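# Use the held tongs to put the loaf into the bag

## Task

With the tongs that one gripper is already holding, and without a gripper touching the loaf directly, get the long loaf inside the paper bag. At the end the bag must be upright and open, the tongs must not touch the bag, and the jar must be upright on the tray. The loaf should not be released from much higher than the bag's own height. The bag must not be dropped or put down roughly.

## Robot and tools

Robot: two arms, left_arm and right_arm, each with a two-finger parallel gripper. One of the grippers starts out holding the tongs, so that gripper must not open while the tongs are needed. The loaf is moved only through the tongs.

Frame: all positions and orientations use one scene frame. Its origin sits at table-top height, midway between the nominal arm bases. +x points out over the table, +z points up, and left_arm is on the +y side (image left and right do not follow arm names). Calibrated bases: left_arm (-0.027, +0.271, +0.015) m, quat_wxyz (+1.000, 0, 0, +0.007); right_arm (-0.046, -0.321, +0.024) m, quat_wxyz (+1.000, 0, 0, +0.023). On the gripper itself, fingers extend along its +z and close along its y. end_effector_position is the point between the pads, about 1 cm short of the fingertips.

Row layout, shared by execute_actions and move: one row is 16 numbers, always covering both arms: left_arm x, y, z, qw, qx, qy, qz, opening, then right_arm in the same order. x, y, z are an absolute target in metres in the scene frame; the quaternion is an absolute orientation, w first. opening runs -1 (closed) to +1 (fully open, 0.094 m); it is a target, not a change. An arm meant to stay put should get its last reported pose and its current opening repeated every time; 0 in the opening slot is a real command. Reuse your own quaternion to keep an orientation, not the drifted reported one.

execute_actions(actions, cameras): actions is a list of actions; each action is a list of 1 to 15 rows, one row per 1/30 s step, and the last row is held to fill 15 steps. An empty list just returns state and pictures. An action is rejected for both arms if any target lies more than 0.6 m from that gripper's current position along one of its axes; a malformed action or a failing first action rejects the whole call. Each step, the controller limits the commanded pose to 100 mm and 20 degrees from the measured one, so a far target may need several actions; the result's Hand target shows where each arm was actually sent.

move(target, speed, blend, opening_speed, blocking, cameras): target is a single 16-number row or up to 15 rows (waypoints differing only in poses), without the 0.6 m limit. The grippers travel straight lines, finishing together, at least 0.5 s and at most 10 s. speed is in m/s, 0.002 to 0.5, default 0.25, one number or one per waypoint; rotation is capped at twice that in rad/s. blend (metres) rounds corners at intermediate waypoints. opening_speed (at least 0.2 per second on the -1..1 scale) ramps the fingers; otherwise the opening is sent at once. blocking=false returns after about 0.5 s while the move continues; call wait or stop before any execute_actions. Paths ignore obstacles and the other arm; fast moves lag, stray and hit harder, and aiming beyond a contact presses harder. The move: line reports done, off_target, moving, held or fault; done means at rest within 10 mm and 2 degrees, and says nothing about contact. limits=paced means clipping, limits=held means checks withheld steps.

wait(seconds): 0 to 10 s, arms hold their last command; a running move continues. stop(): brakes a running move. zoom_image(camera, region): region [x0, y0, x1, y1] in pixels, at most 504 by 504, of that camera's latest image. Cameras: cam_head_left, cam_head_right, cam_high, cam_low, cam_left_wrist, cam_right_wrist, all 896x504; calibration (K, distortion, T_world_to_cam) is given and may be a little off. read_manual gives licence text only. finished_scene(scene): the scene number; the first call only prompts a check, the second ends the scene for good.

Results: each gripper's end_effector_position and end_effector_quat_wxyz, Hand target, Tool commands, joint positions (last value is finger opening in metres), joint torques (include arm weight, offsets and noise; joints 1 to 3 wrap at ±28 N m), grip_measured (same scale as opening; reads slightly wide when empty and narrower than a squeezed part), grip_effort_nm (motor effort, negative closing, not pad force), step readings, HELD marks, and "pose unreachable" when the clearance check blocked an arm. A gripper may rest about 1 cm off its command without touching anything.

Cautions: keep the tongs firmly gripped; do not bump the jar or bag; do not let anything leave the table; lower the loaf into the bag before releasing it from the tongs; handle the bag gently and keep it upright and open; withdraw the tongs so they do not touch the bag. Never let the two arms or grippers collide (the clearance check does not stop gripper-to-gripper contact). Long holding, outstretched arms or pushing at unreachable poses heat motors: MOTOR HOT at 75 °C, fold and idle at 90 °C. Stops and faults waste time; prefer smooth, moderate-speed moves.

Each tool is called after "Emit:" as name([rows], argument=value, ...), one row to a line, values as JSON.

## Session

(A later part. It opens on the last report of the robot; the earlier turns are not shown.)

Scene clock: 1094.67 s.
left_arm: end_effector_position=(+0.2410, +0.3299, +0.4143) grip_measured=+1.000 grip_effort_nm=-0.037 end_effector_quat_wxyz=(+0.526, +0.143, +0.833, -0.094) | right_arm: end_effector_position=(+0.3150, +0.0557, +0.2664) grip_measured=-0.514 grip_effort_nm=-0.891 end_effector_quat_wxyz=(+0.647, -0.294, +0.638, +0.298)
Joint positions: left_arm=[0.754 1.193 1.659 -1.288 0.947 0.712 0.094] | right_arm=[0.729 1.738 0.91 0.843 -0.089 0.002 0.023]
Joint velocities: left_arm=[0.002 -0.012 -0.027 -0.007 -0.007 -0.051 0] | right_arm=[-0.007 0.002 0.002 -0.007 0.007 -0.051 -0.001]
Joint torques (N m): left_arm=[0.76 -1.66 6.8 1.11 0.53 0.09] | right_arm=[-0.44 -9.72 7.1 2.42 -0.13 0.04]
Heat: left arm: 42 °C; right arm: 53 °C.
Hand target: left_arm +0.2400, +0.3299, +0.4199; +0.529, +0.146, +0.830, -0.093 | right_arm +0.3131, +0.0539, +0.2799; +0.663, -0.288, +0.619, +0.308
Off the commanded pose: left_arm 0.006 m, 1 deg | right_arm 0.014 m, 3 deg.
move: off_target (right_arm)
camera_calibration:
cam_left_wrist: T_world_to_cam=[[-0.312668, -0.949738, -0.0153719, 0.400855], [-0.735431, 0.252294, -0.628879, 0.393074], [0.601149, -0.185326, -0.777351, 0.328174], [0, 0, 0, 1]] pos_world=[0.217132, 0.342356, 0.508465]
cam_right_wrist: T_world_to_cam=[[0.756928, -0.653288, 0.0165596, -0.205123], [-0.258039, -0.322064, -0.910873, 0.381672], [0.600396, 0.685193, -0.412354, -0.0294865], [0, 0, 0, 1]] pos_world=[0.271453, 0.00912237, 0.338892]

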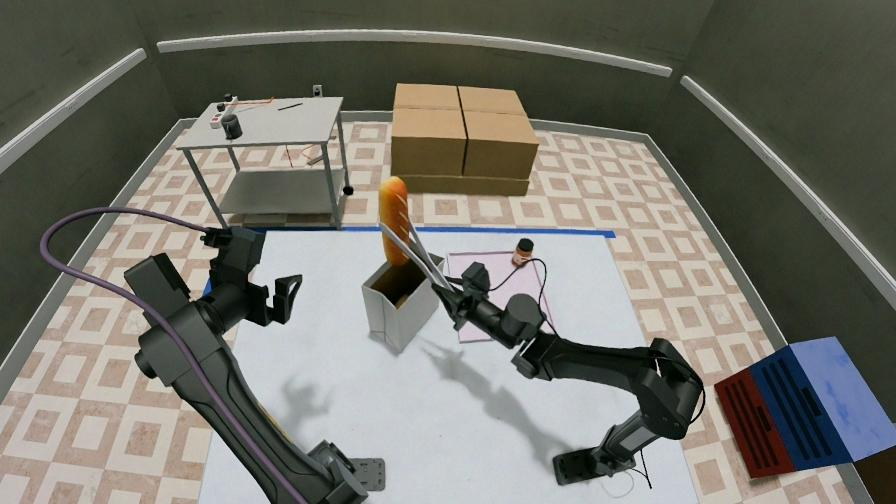

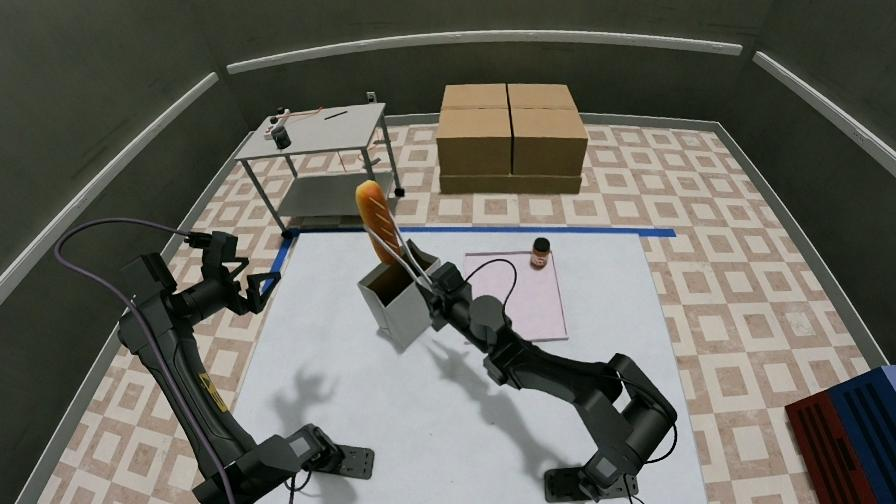

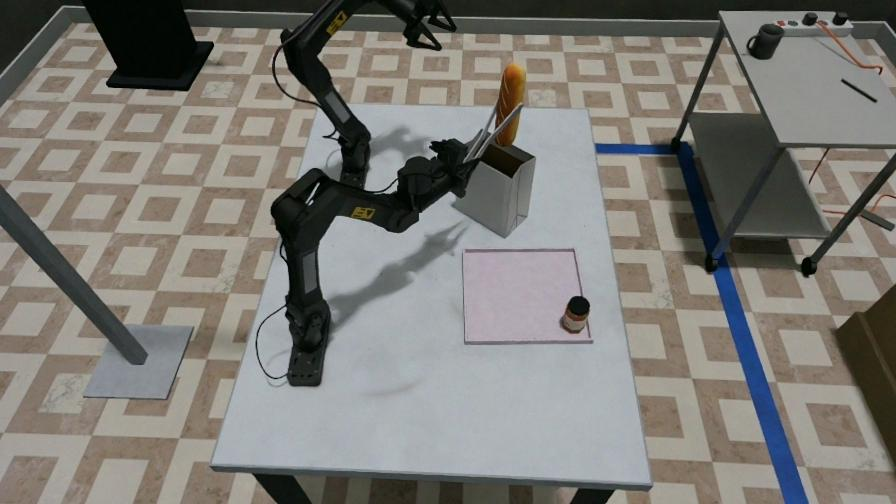

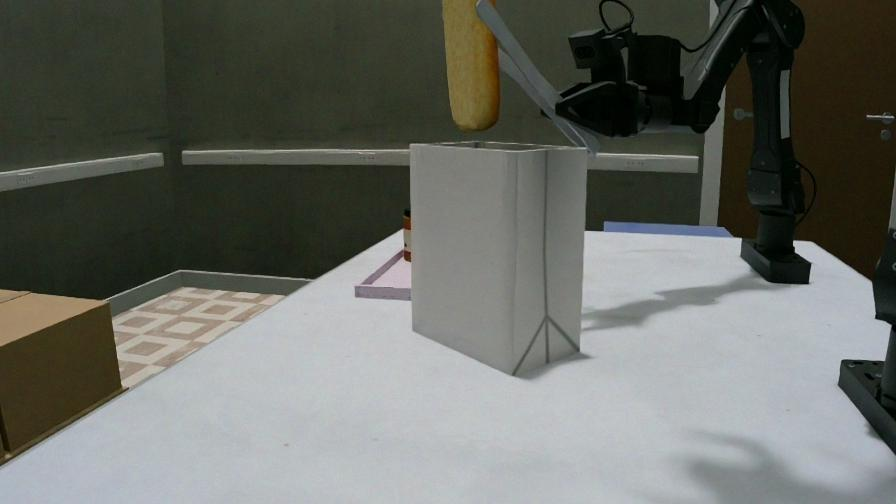

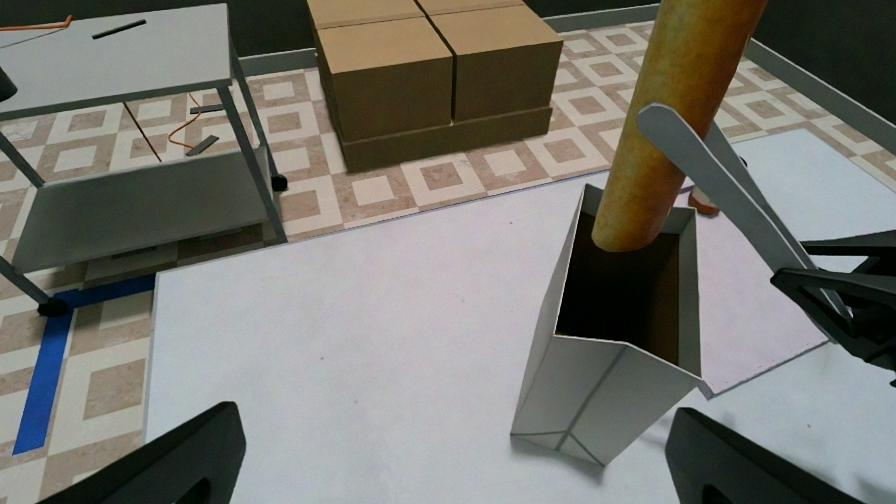

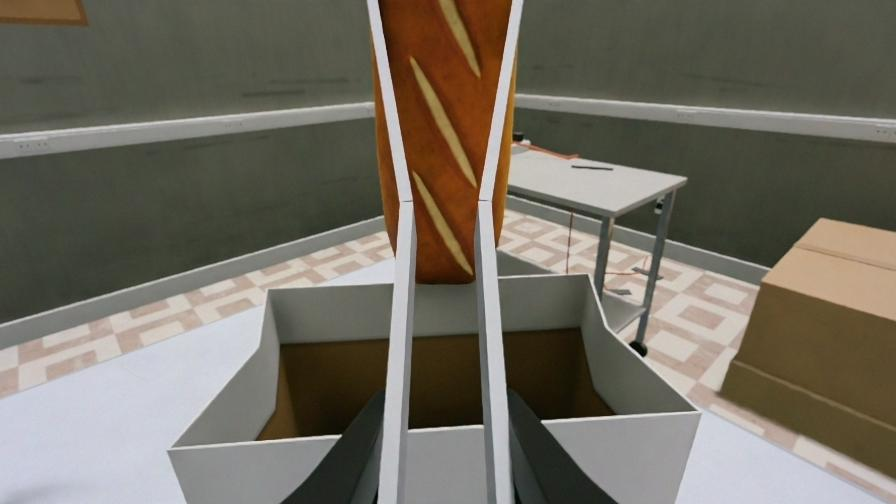

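Emit:
move(target=[0.24, 0.33, 0.42, 0.5291, 0.1464, 0.8306, -0.0933, 1.0, 0.309, 0.046, 0.215, 0.66283, -0.28823, 0.61810, 0.30908, -0.52], speed=0.07)

Emit:
zoom_image(camera="cam_left_wrist", region=[490, 120, 790, 480])

Emit:
zoom_image(camera="cam_head_left", region=[340, 170, 480, 360])

Emit:
zoom_image(camera="cam_high", region=[420, 70, 600, 250])

Scene clock: 1108.27 s.
left_arm: end_effector_position=(+0.2410, +0.3299, +0.4143) grip_measured=+1.000 grip_effort_nm=-0.037 end_effector_quat_wxyz=(+0.526, +0.143, +0.833, -0.094) | right_arm: end_effector_position=(+0.3063, +0.0473, +0.2115) grip_measured=-0.517 grip_effort_nm=-0.657 end_effector_quat_wxyz=(+0.652, -0.293, +0.630, +0.302)
Joint positions: left_arm=[0.754 1.193 1.659 -1.288 0.947 0.712 0.094] | right_arm=[0.725 1.87 0.768 1.136 -0.098 0.002 0.023]
Joint velocities: left_arm=[0.007 0.017 -0.007 0.022 0.022 0.022 0] | right_arm=[0.012 -0.002 -0.002 -0.037 0.051 0.007 0.015]
Joint torques (N m): left_arm=[0.64 -1.52 6.95 1.12 0.51 0.08] | right_arm=[-1.01 -7.84 6.26 2.4 -0.12 0.04]
Heat: left arm: 42 °C; right arm: 54 °C.
Hand target: left_arm +0.2400, +0.3299, +0.4199; +0.529, +0.146, +0.830, -0.093 | right_arm +0.3082, +0.0451, +0.2154; +0.663, -0.288, +0.619, +0.308
Off the commanded pose: left_arm 0.006 m, 1 deg | right_arm 0.005 m, 2 deg.
move: done
camera_calibration:
cam_left_wrist: T_world_to_cam=[[-0.312668, -0.949738, -0.0153719, 0.400855], [-0.735431, 0.252294, -0.628879, 0.393074], [0.601149, -0.185326, -0.777351, 0.328174], [0, 0, 0, 1]] pos_world=[0.217132, 0.342356, 0.508465]
cam_right_wrist: T_world_to_cam=[[0.760654, -0.648894, 0.0185021, -0.204892], [-0.243226, -0.311311, -0.918655, 0.323362], [0.601869, 0.694278, -0.394628, -0.0457883], [0, 0, 0, 1]] pos_world=[0.262061, -0.000497352, 0.28278]

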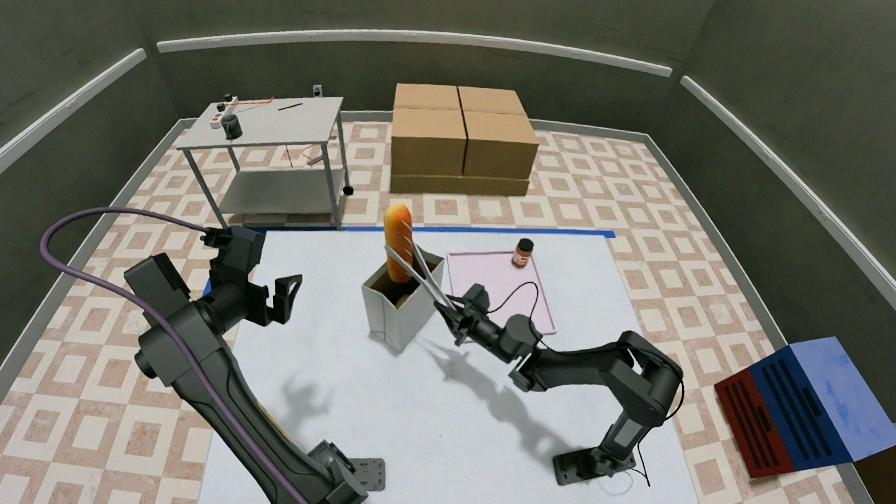

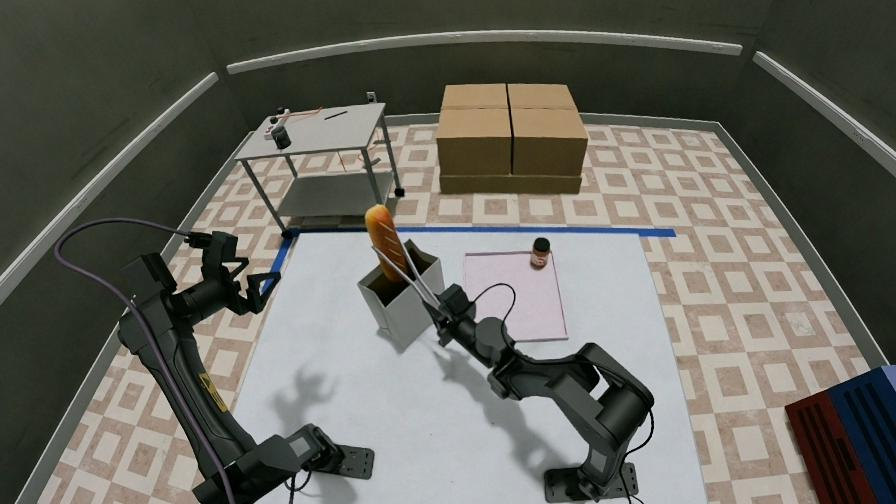

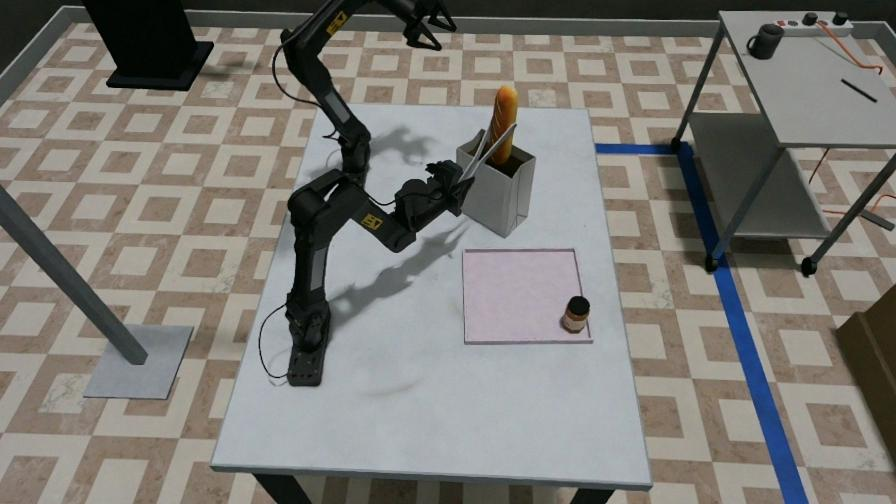

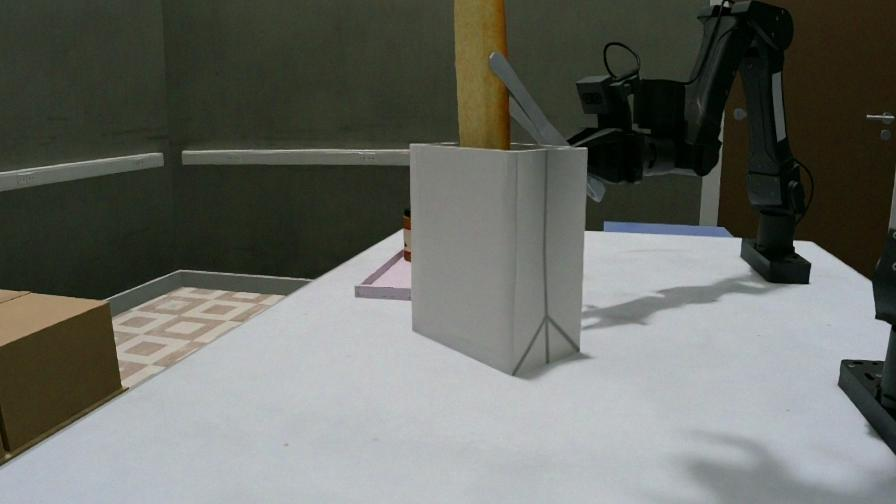

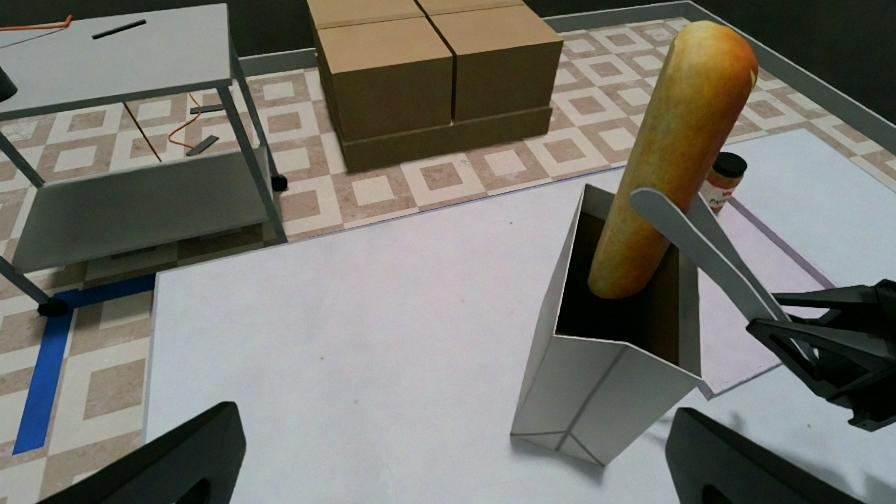

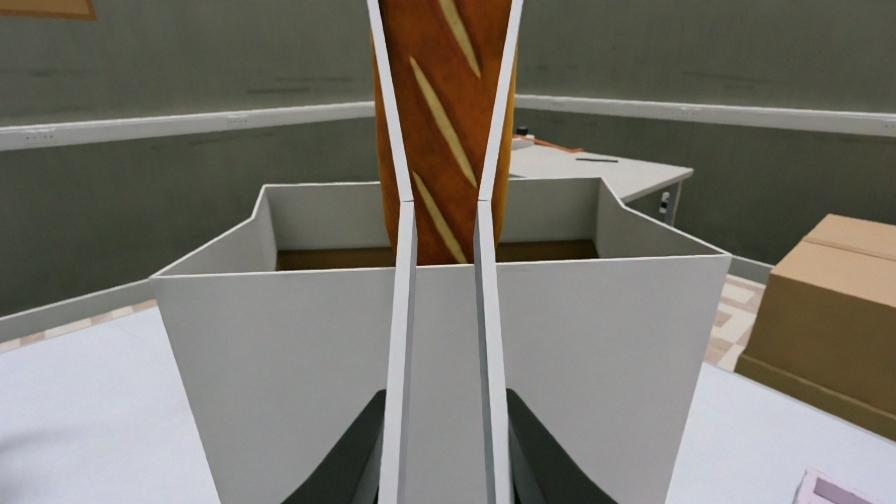

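Scaled by 1.400.

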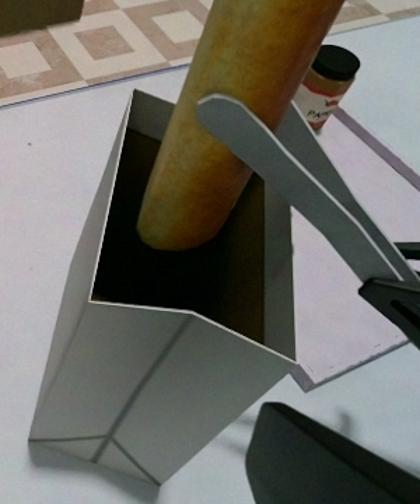

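Scaled by 2.653.

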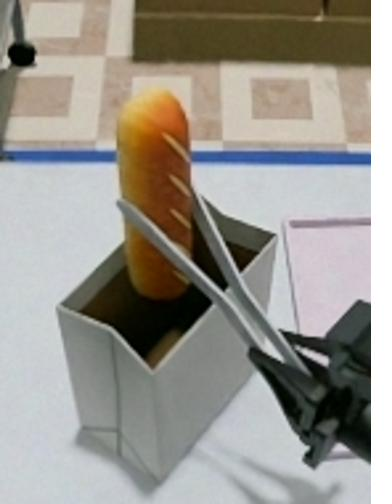

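Scaled by 2.800.

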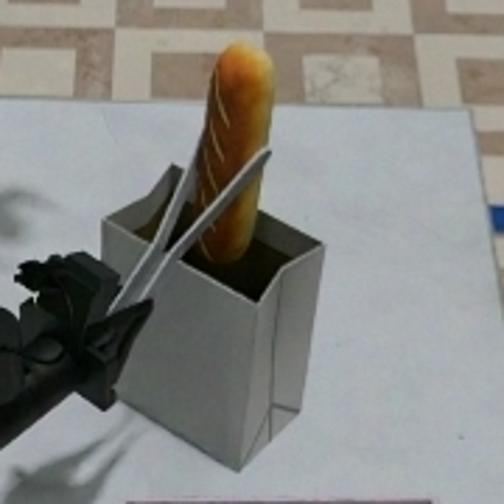

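Emit:
move(target=[0.24, 0.33, 0.42, 0.5291, 0.1464, 0.8306, -0.0933, 1.0, 0.309, 0.041, 0.195, 0.66283, -0.28823, 0.61810, 0.30908, -0.52], speed=0.05)

Emit:
zoom_image(camera="cam_left_wrist", region=[490, 120, 790, 480])

Emit:
zoom_image(camera="cam_high", region=[420, 70, 600, 250])

Scene clock: 1124.13 s.
left_arm: end_effector_position=(+0.2410, +0.3299, +0.4143) grip_measured=+1.000 grip_effort_nm=-0.042 end_effector_quat_wxyz=(+0.526, +0.143, +0.833, -0.094) | right_arm: end_effector_position=(+0.3078, +0.0426, +0.1920) grip_measured=-0.514 grip_effort_nm=-0.842 end_effector_quat_wxyz=(+0.653, -0.292, +0.630, +0.303)
Joint positions: left_arm=[0.754 1.193 1.659 -1.288 0.947 0.712 0.094] | right_arm=[0.713 1.935 0.74 1.231 -0.109 0.003 0.023]
Joint velocities: left_arm=[0.007 0.012 0.007 0.051 0.007 -0.037 0] | right_arm=[0.012 0.017 -0.007 0.037 -0.022 -0.007 0]
Joint torques (N m): left_arm=[0.79 -1.62 6.65 1.08 0.52 0.12] | right_arm=[-0.83 -7.97 5.67 2.37 -0.14 0.04]
Heat: left arm: 42 °C; right arm: 55 °C.
Hand target: left_arm +0.2400, +0.3299, +0.4199; +0.529, +0.146, +0.830, -0.093 | right_arm +0.3085, +0.0407, +0.1951; +0.662, -0.288, +0.619, +0.309
Off the commanded pose: left_arm 0.006 m, 1 deg | right_arm 0.004 m, 2 deg.
move: done
camera_calibration:
cam_left_wrist: T_world_to_cam=[[-0.312668, -0.949738, -0.0153719, 0.400855], [-0.735431, 0.252294, -0.628879, 0.393074], [0.601149, -0.185326, -0.777351, 0.328174], [0, 0, 0, 1]] pos_world=[0.217132, 0.342356, 0.508465]
cam_right_wrist: T_world_to_cam=[[0.759932, -0.649765, 0.0175651, -0.208221], [-0.243117, -0.309191, -0.919399, 0.304365], [0.602825, 0.694411, -0.392933, -0.0516989], [0, 0, 0, 1]] pos_world=[0.263396, -0.00528751, 0.263176]

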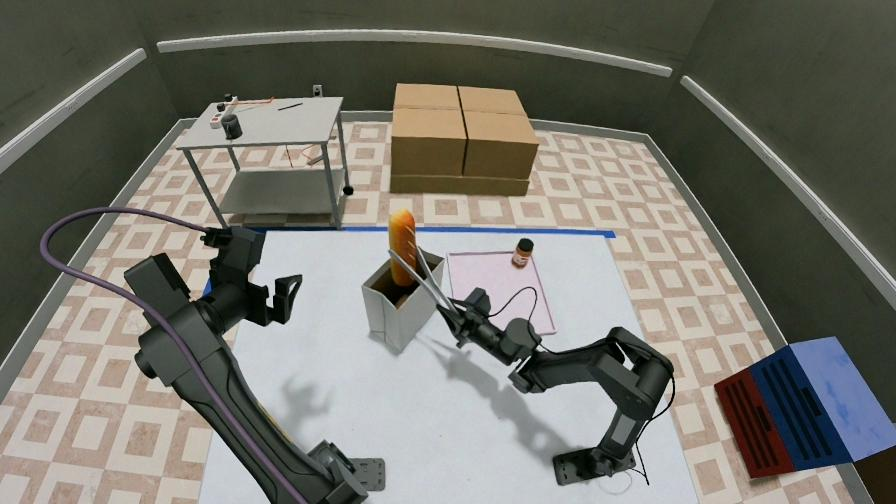

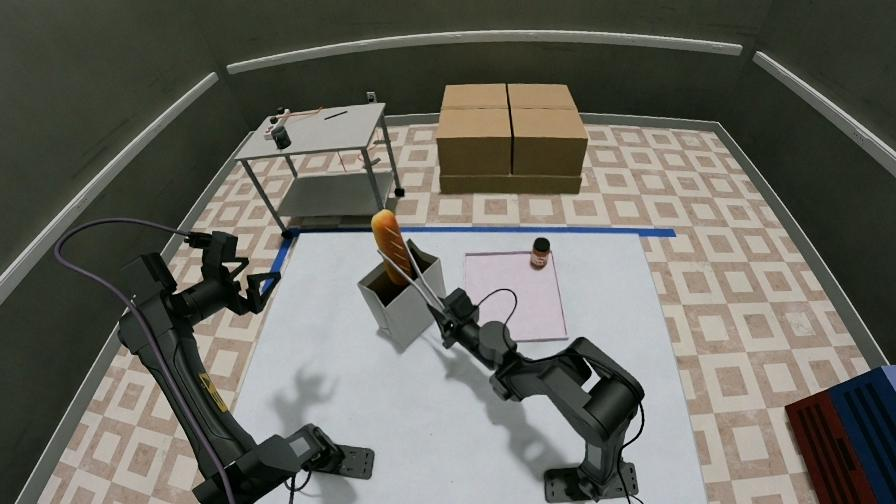

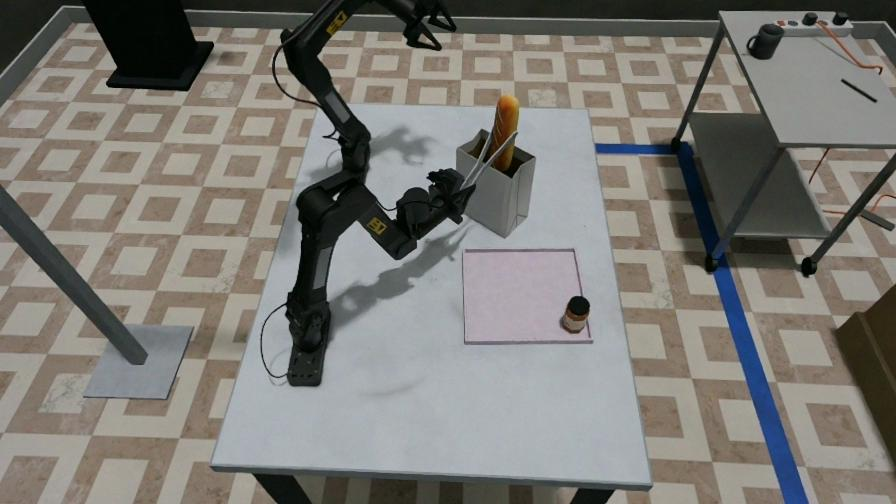

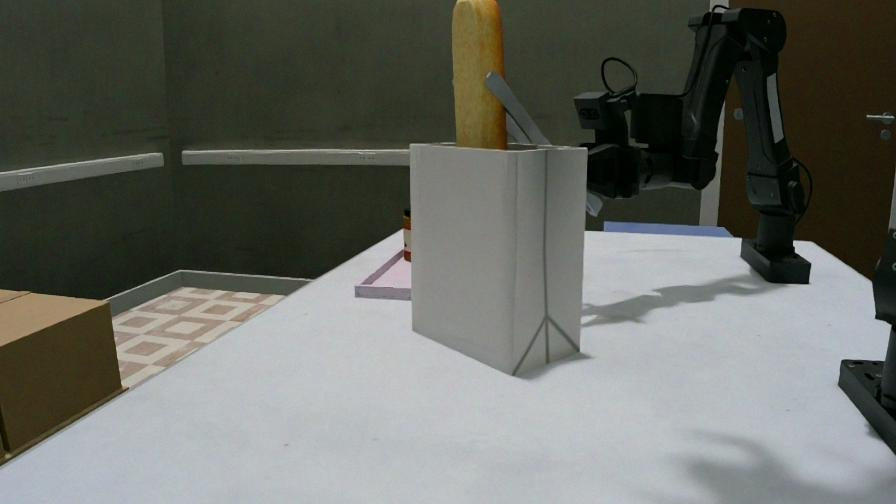

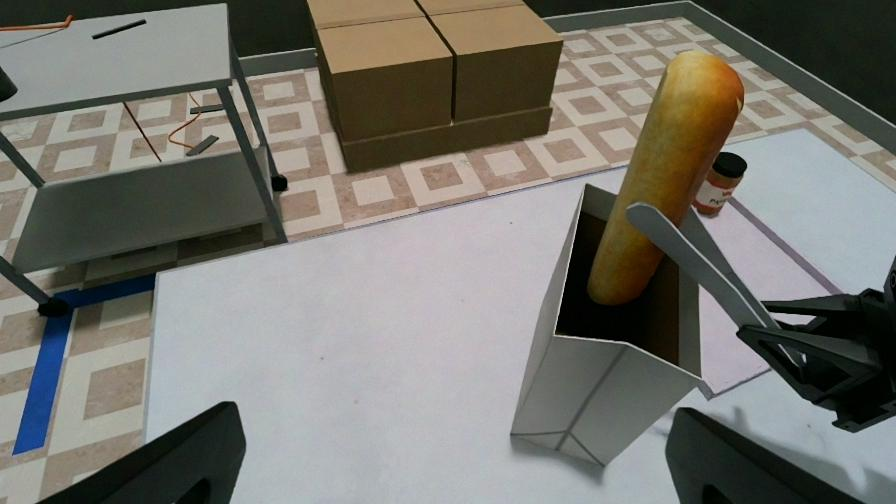

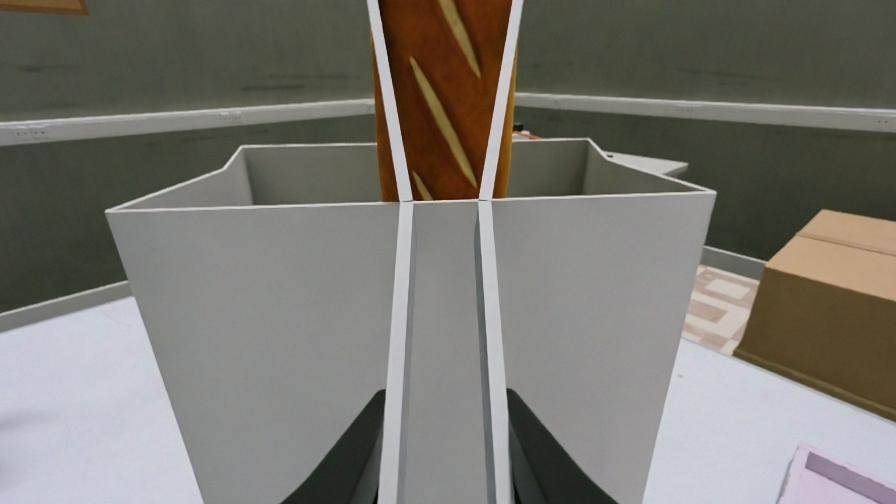

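Scaled by 1.400.

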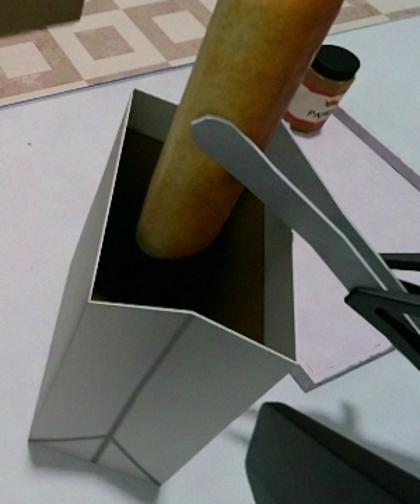

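Scaled by 2.800.

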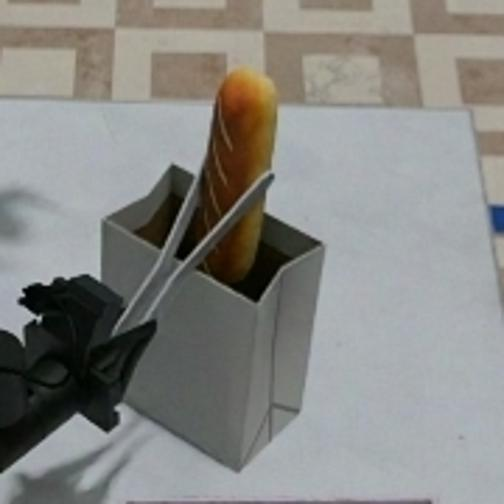

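Emit:
move(target=[0.24, 0.33, 0.42, 0.5291, 0.1464, 0.8306, -0.0933, 1.0, 0.309, 0.041, 0.195, 0.66283, -0.28823, 0.61810, 0.30908, -0.25], opening_speed=0.2)

Emit:
zoom_image(camera="cam_left_wrist", region=[490, 120, 790, 480])

Emit:
zoom_image(camera="cam_high", region=[420, 70, 600, 250])

Scene clock: 1147.17 s.
left_arm: end_effector_position=(+0.2410, +0.3299, +0.4143) grip_measured=+1.000 grip_effort_nm=-0.042 end_effector_quat_wxyz=(+0.526, +0.143, +0.833, -0.094) | right_arm: end_effector_position=(+0.3073, +0.0424, +0.2010) grip_measured=-0.252 grip_effort_nm=0.100 end_effector_quat_wxyz=(+0.665, -0.288, +0.617, +0.307)
Joint positions: left_arm=[0.754 1.193 1.659 -1.288 0.947 0.712 0.094] | right_arm=[0.713 1.935 0.74 1.267 -0.11 0.003 0.035]
Joint velocities: left_arm=[0.017 -0.012 -0.007 -0.051 -0.037 0.051 0] | right_arm=[-0.002 -0.007 -0.007 0.007 0.022 -0.066 0]
Joint torques (N m): left_arm=[0.66 -1.65 6.68 1.09 0.47 0.16] | right_arm=[-0.84 -7.69 5.82 2.07 -0.12 0.04]
Heat: left arm: 42 °C; right arm: 55 °C.
Hand target: left_arm +0.2400, +0.3299, +0.4199; +0.529, +0.146, +0.830, -0.093 | right_arm +0.3089, +0.0410, +0.1951; +0.663, -0.288, +0.618, +0.309
Off the commanded pose: left_arm 0.006 m, 1 deg | right_arm 0.006 m, 0 deg.
move: done
camera_calibration:
cam_left_wrist: T_world_to_cam=[[-0.312668, -0.949738, -0.0153719, 0.400855], [-0.735431, 0.252294, -0.628879, 0.393074], [0.601149, -0.185326, -0.777351, 0.328174], [0, 0, 0, 1]] pos_world=[0.217132, 0.342356, 0.508465]
cam_right_wrist: T_world_to_cam=[[0.759914, -0.649671, 0.0213831, -0.208958], [-0.21851, -0.286294, -0.932893, 0.306596], [0.612196, 0.704247, -0.359518, -0.0577516], [0, 0, 0, 1]] pos_world=[0.26114, -0.00730633, 0.269727]

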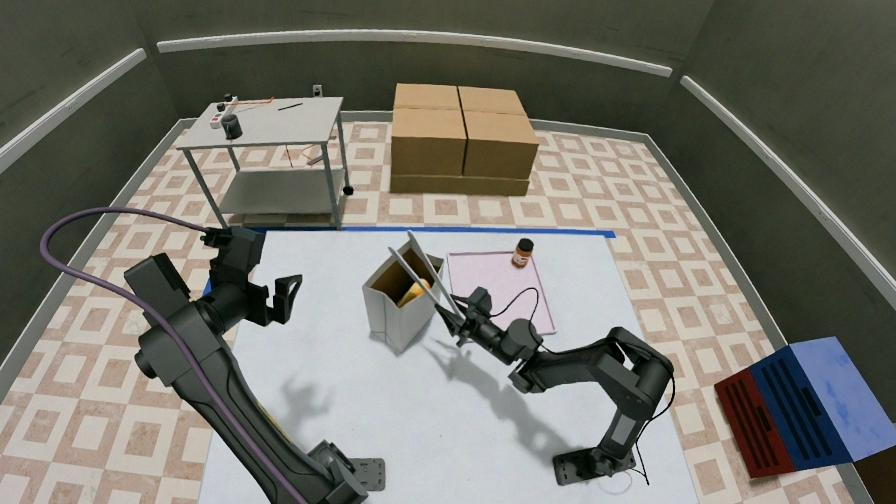

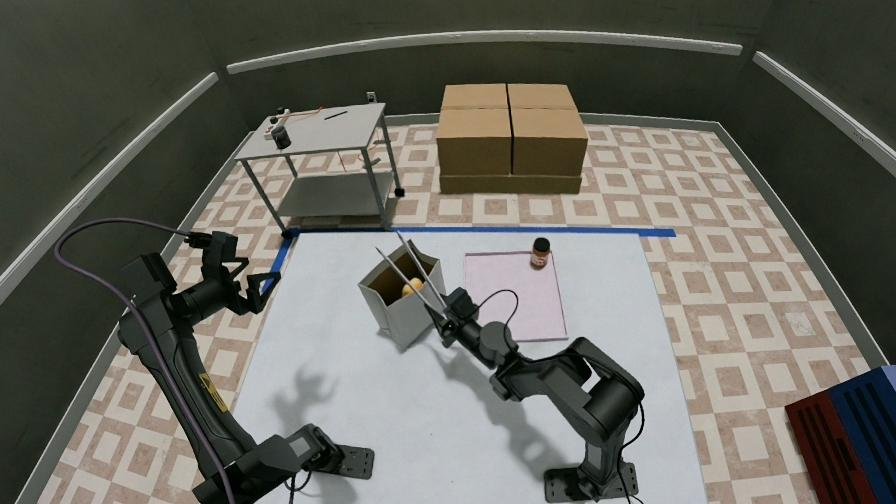

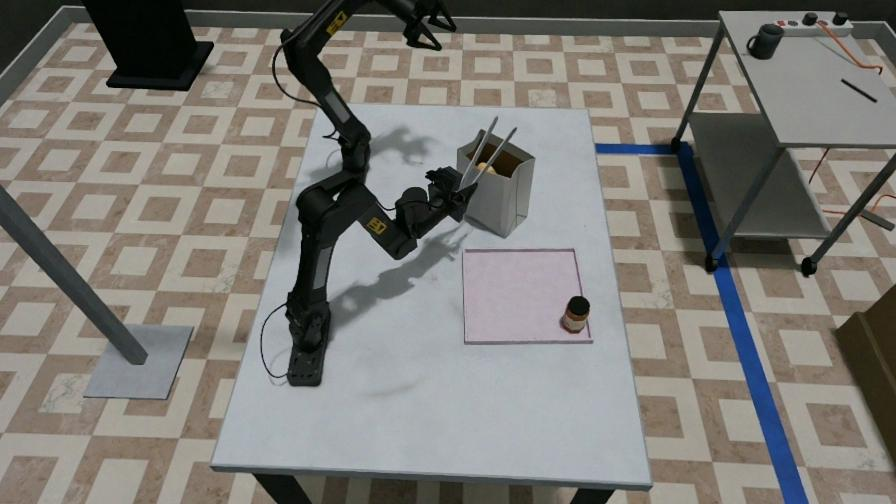

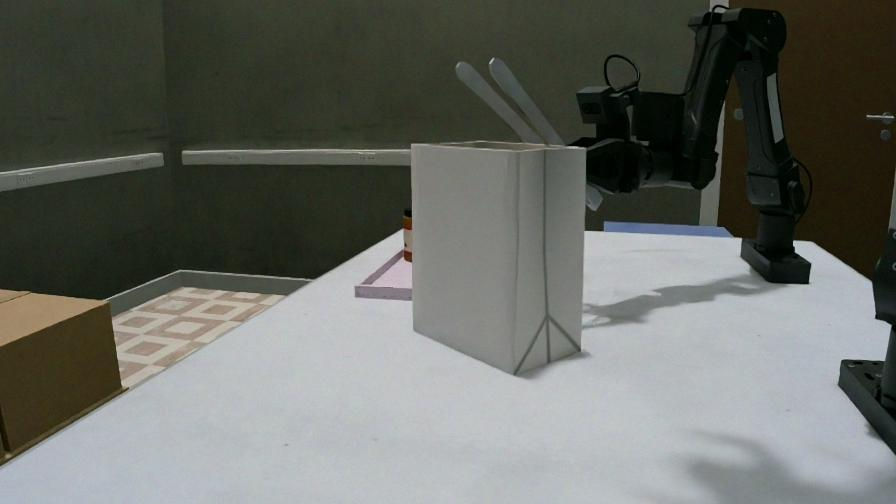

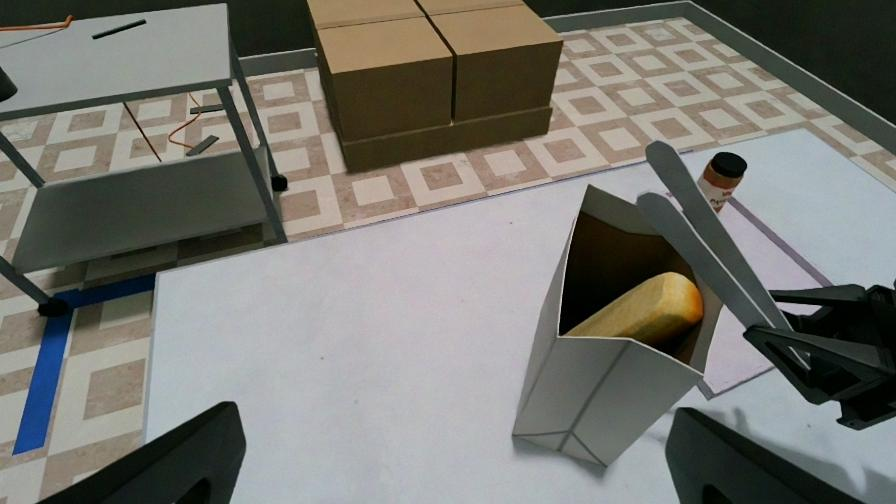

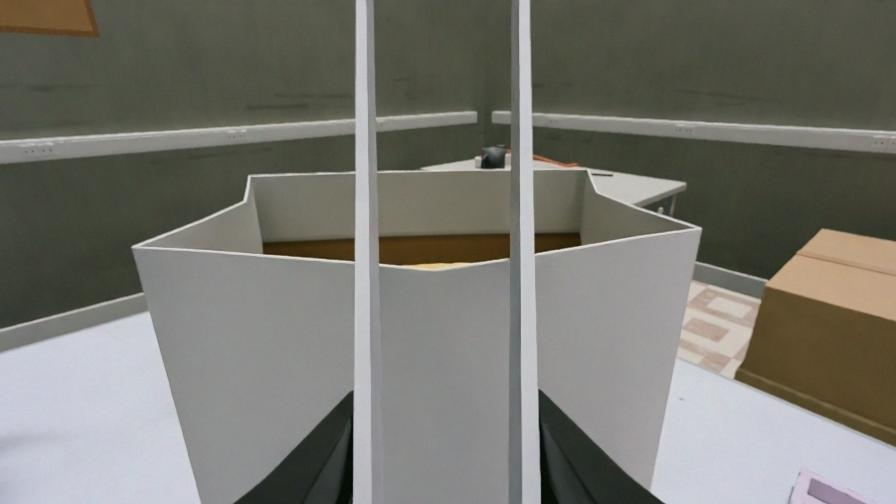

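Scaled by 1.400.

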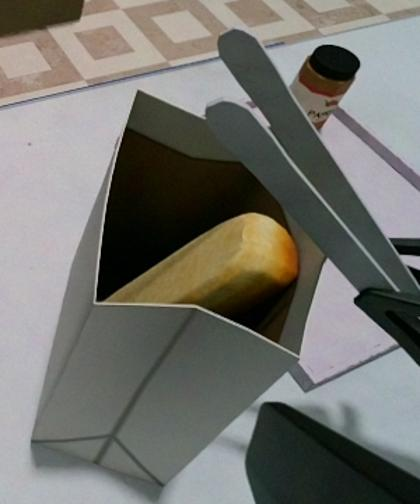

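Scaled by 2.800.

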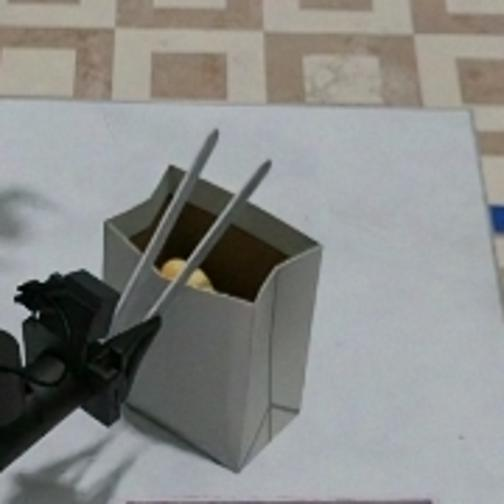

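Emit:
move(target=[0.24, 0.33, 0.42, 0.5291, 0.1464, 0.8306, -0.0933, 1.0, 0.307, 0.041, 0.30, 0.66283, -0.28823, 0.61810, 0.30908, -0.25], speed=0.1, cameras=["cam_high","cam_left_wrist","cam_low"])

Scene clock: 1154.80 s.
left_arm: end_effector_position=(+0.2410, +0.3299, +0.4143) grip_measured=+1.000 grip_effort_nm=-0.037 end_effector_quat_wxyz=(+0.526, +0.143, +0.833, -0.094) | right_arm: end_effector_position=(+0.3082, +0.0432, +0.2718) grip_measured=-0.252 grip_effort_nm=0.076 end_effector_quat_wxyz=(+0.644, -0.295, +0.638, +0.300)
Joint positions: left_arm=[0.754 1.193 1.659 -1.288 0.947 0.712 0.094] | right_arm=[0.713 1.676 0.868 0.818 -0.11 0.004 0.035]
Joint velocities: left_arm=[0.007 -0.037 -0.007 -0.022 -0.066 -0.022 0] | right_arm=[-0.002 -0.002 0.007 -0.051 -0.007 0.007 0]
Joint torques (N m): left_arm=[0.64 -1.61 6.67 1.09 0.5 0.06] | right_arm=[-0.46 -11.37 10.29 1.94 -0.09 0.04]
Heat: left arm: 42 °C; right arm: 55 °C.
Hand target: left_arm +0.2400, +0.3299, +0.4199; +0.529, +0.146, +0.830, -0.093 | right_arm +0.3078, +0.0417, +0.2994; +0.663, -0.288, +0.618, +0.309
Off the commanded pose: left_arm 0.006 m, 1 deg | right_arm 0.028 m, 3 deg.
move: off_target (right_arm)
camera_calibration:
cam_left_wrist: T_world_to_cam=[[-0.312668, -0.949738, -0.0153719, 0.400855], [-0.735431, 0.252294, -0.628879, 0.393074], [0.601149, -0.185326, -0.777351, 0.328174], [0, 0, 0, 1]] pos_world=[0.217132, 0.342356, 0.508465]
Images, in order (width x height): cam_high 896x504, cam_low 896x504, cam_left_wrist 896x504.

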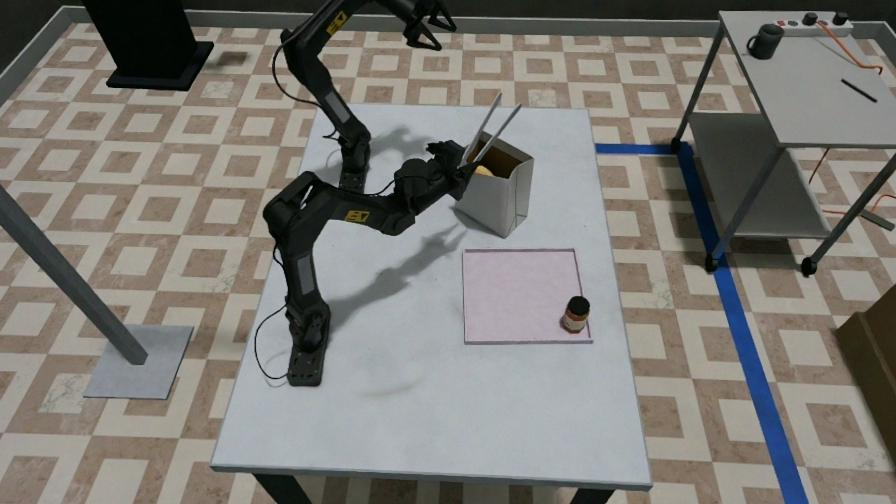

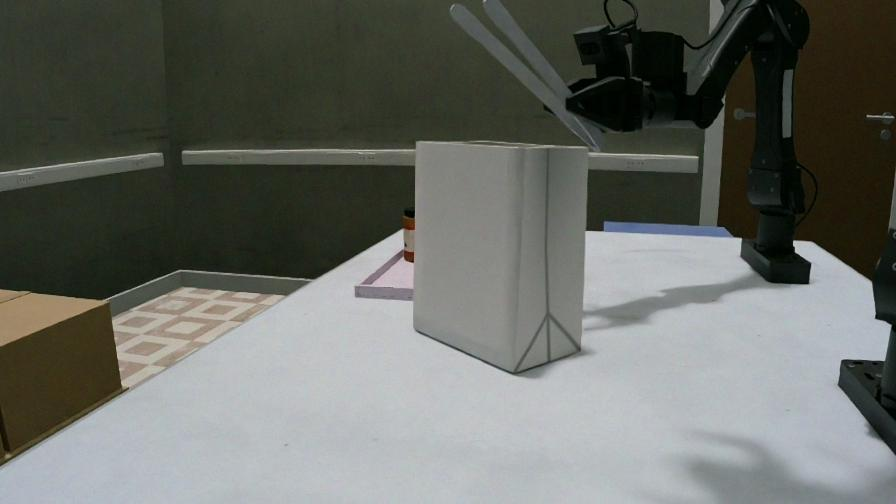

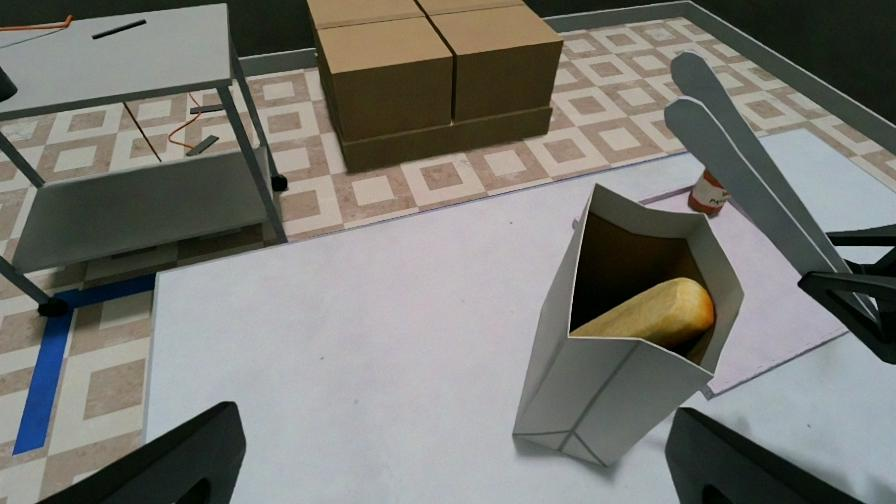

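Emit:
zoom_image(camera="cam_left_wrist", region=[490, 120, 890, 480])

Emit:
zoom_image(camera="cam_high", region=[420, 70, 600, 250])

Emit:
zoom_image(camera="cam_low", region=[380, 0, 680, 400])

Scaled by 1.260.

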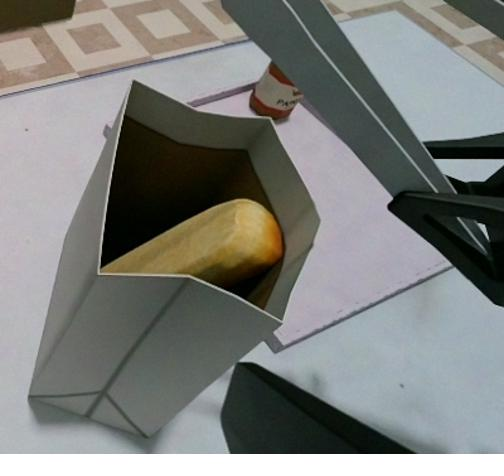

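Scaled by 2.800.

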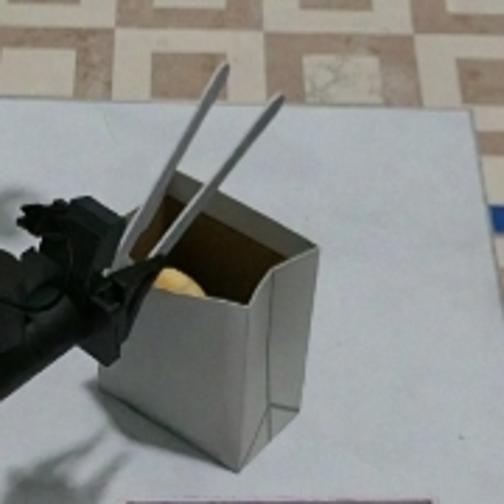

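Scaled by 1.260.

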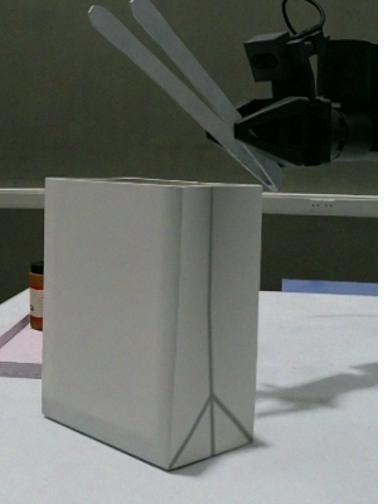

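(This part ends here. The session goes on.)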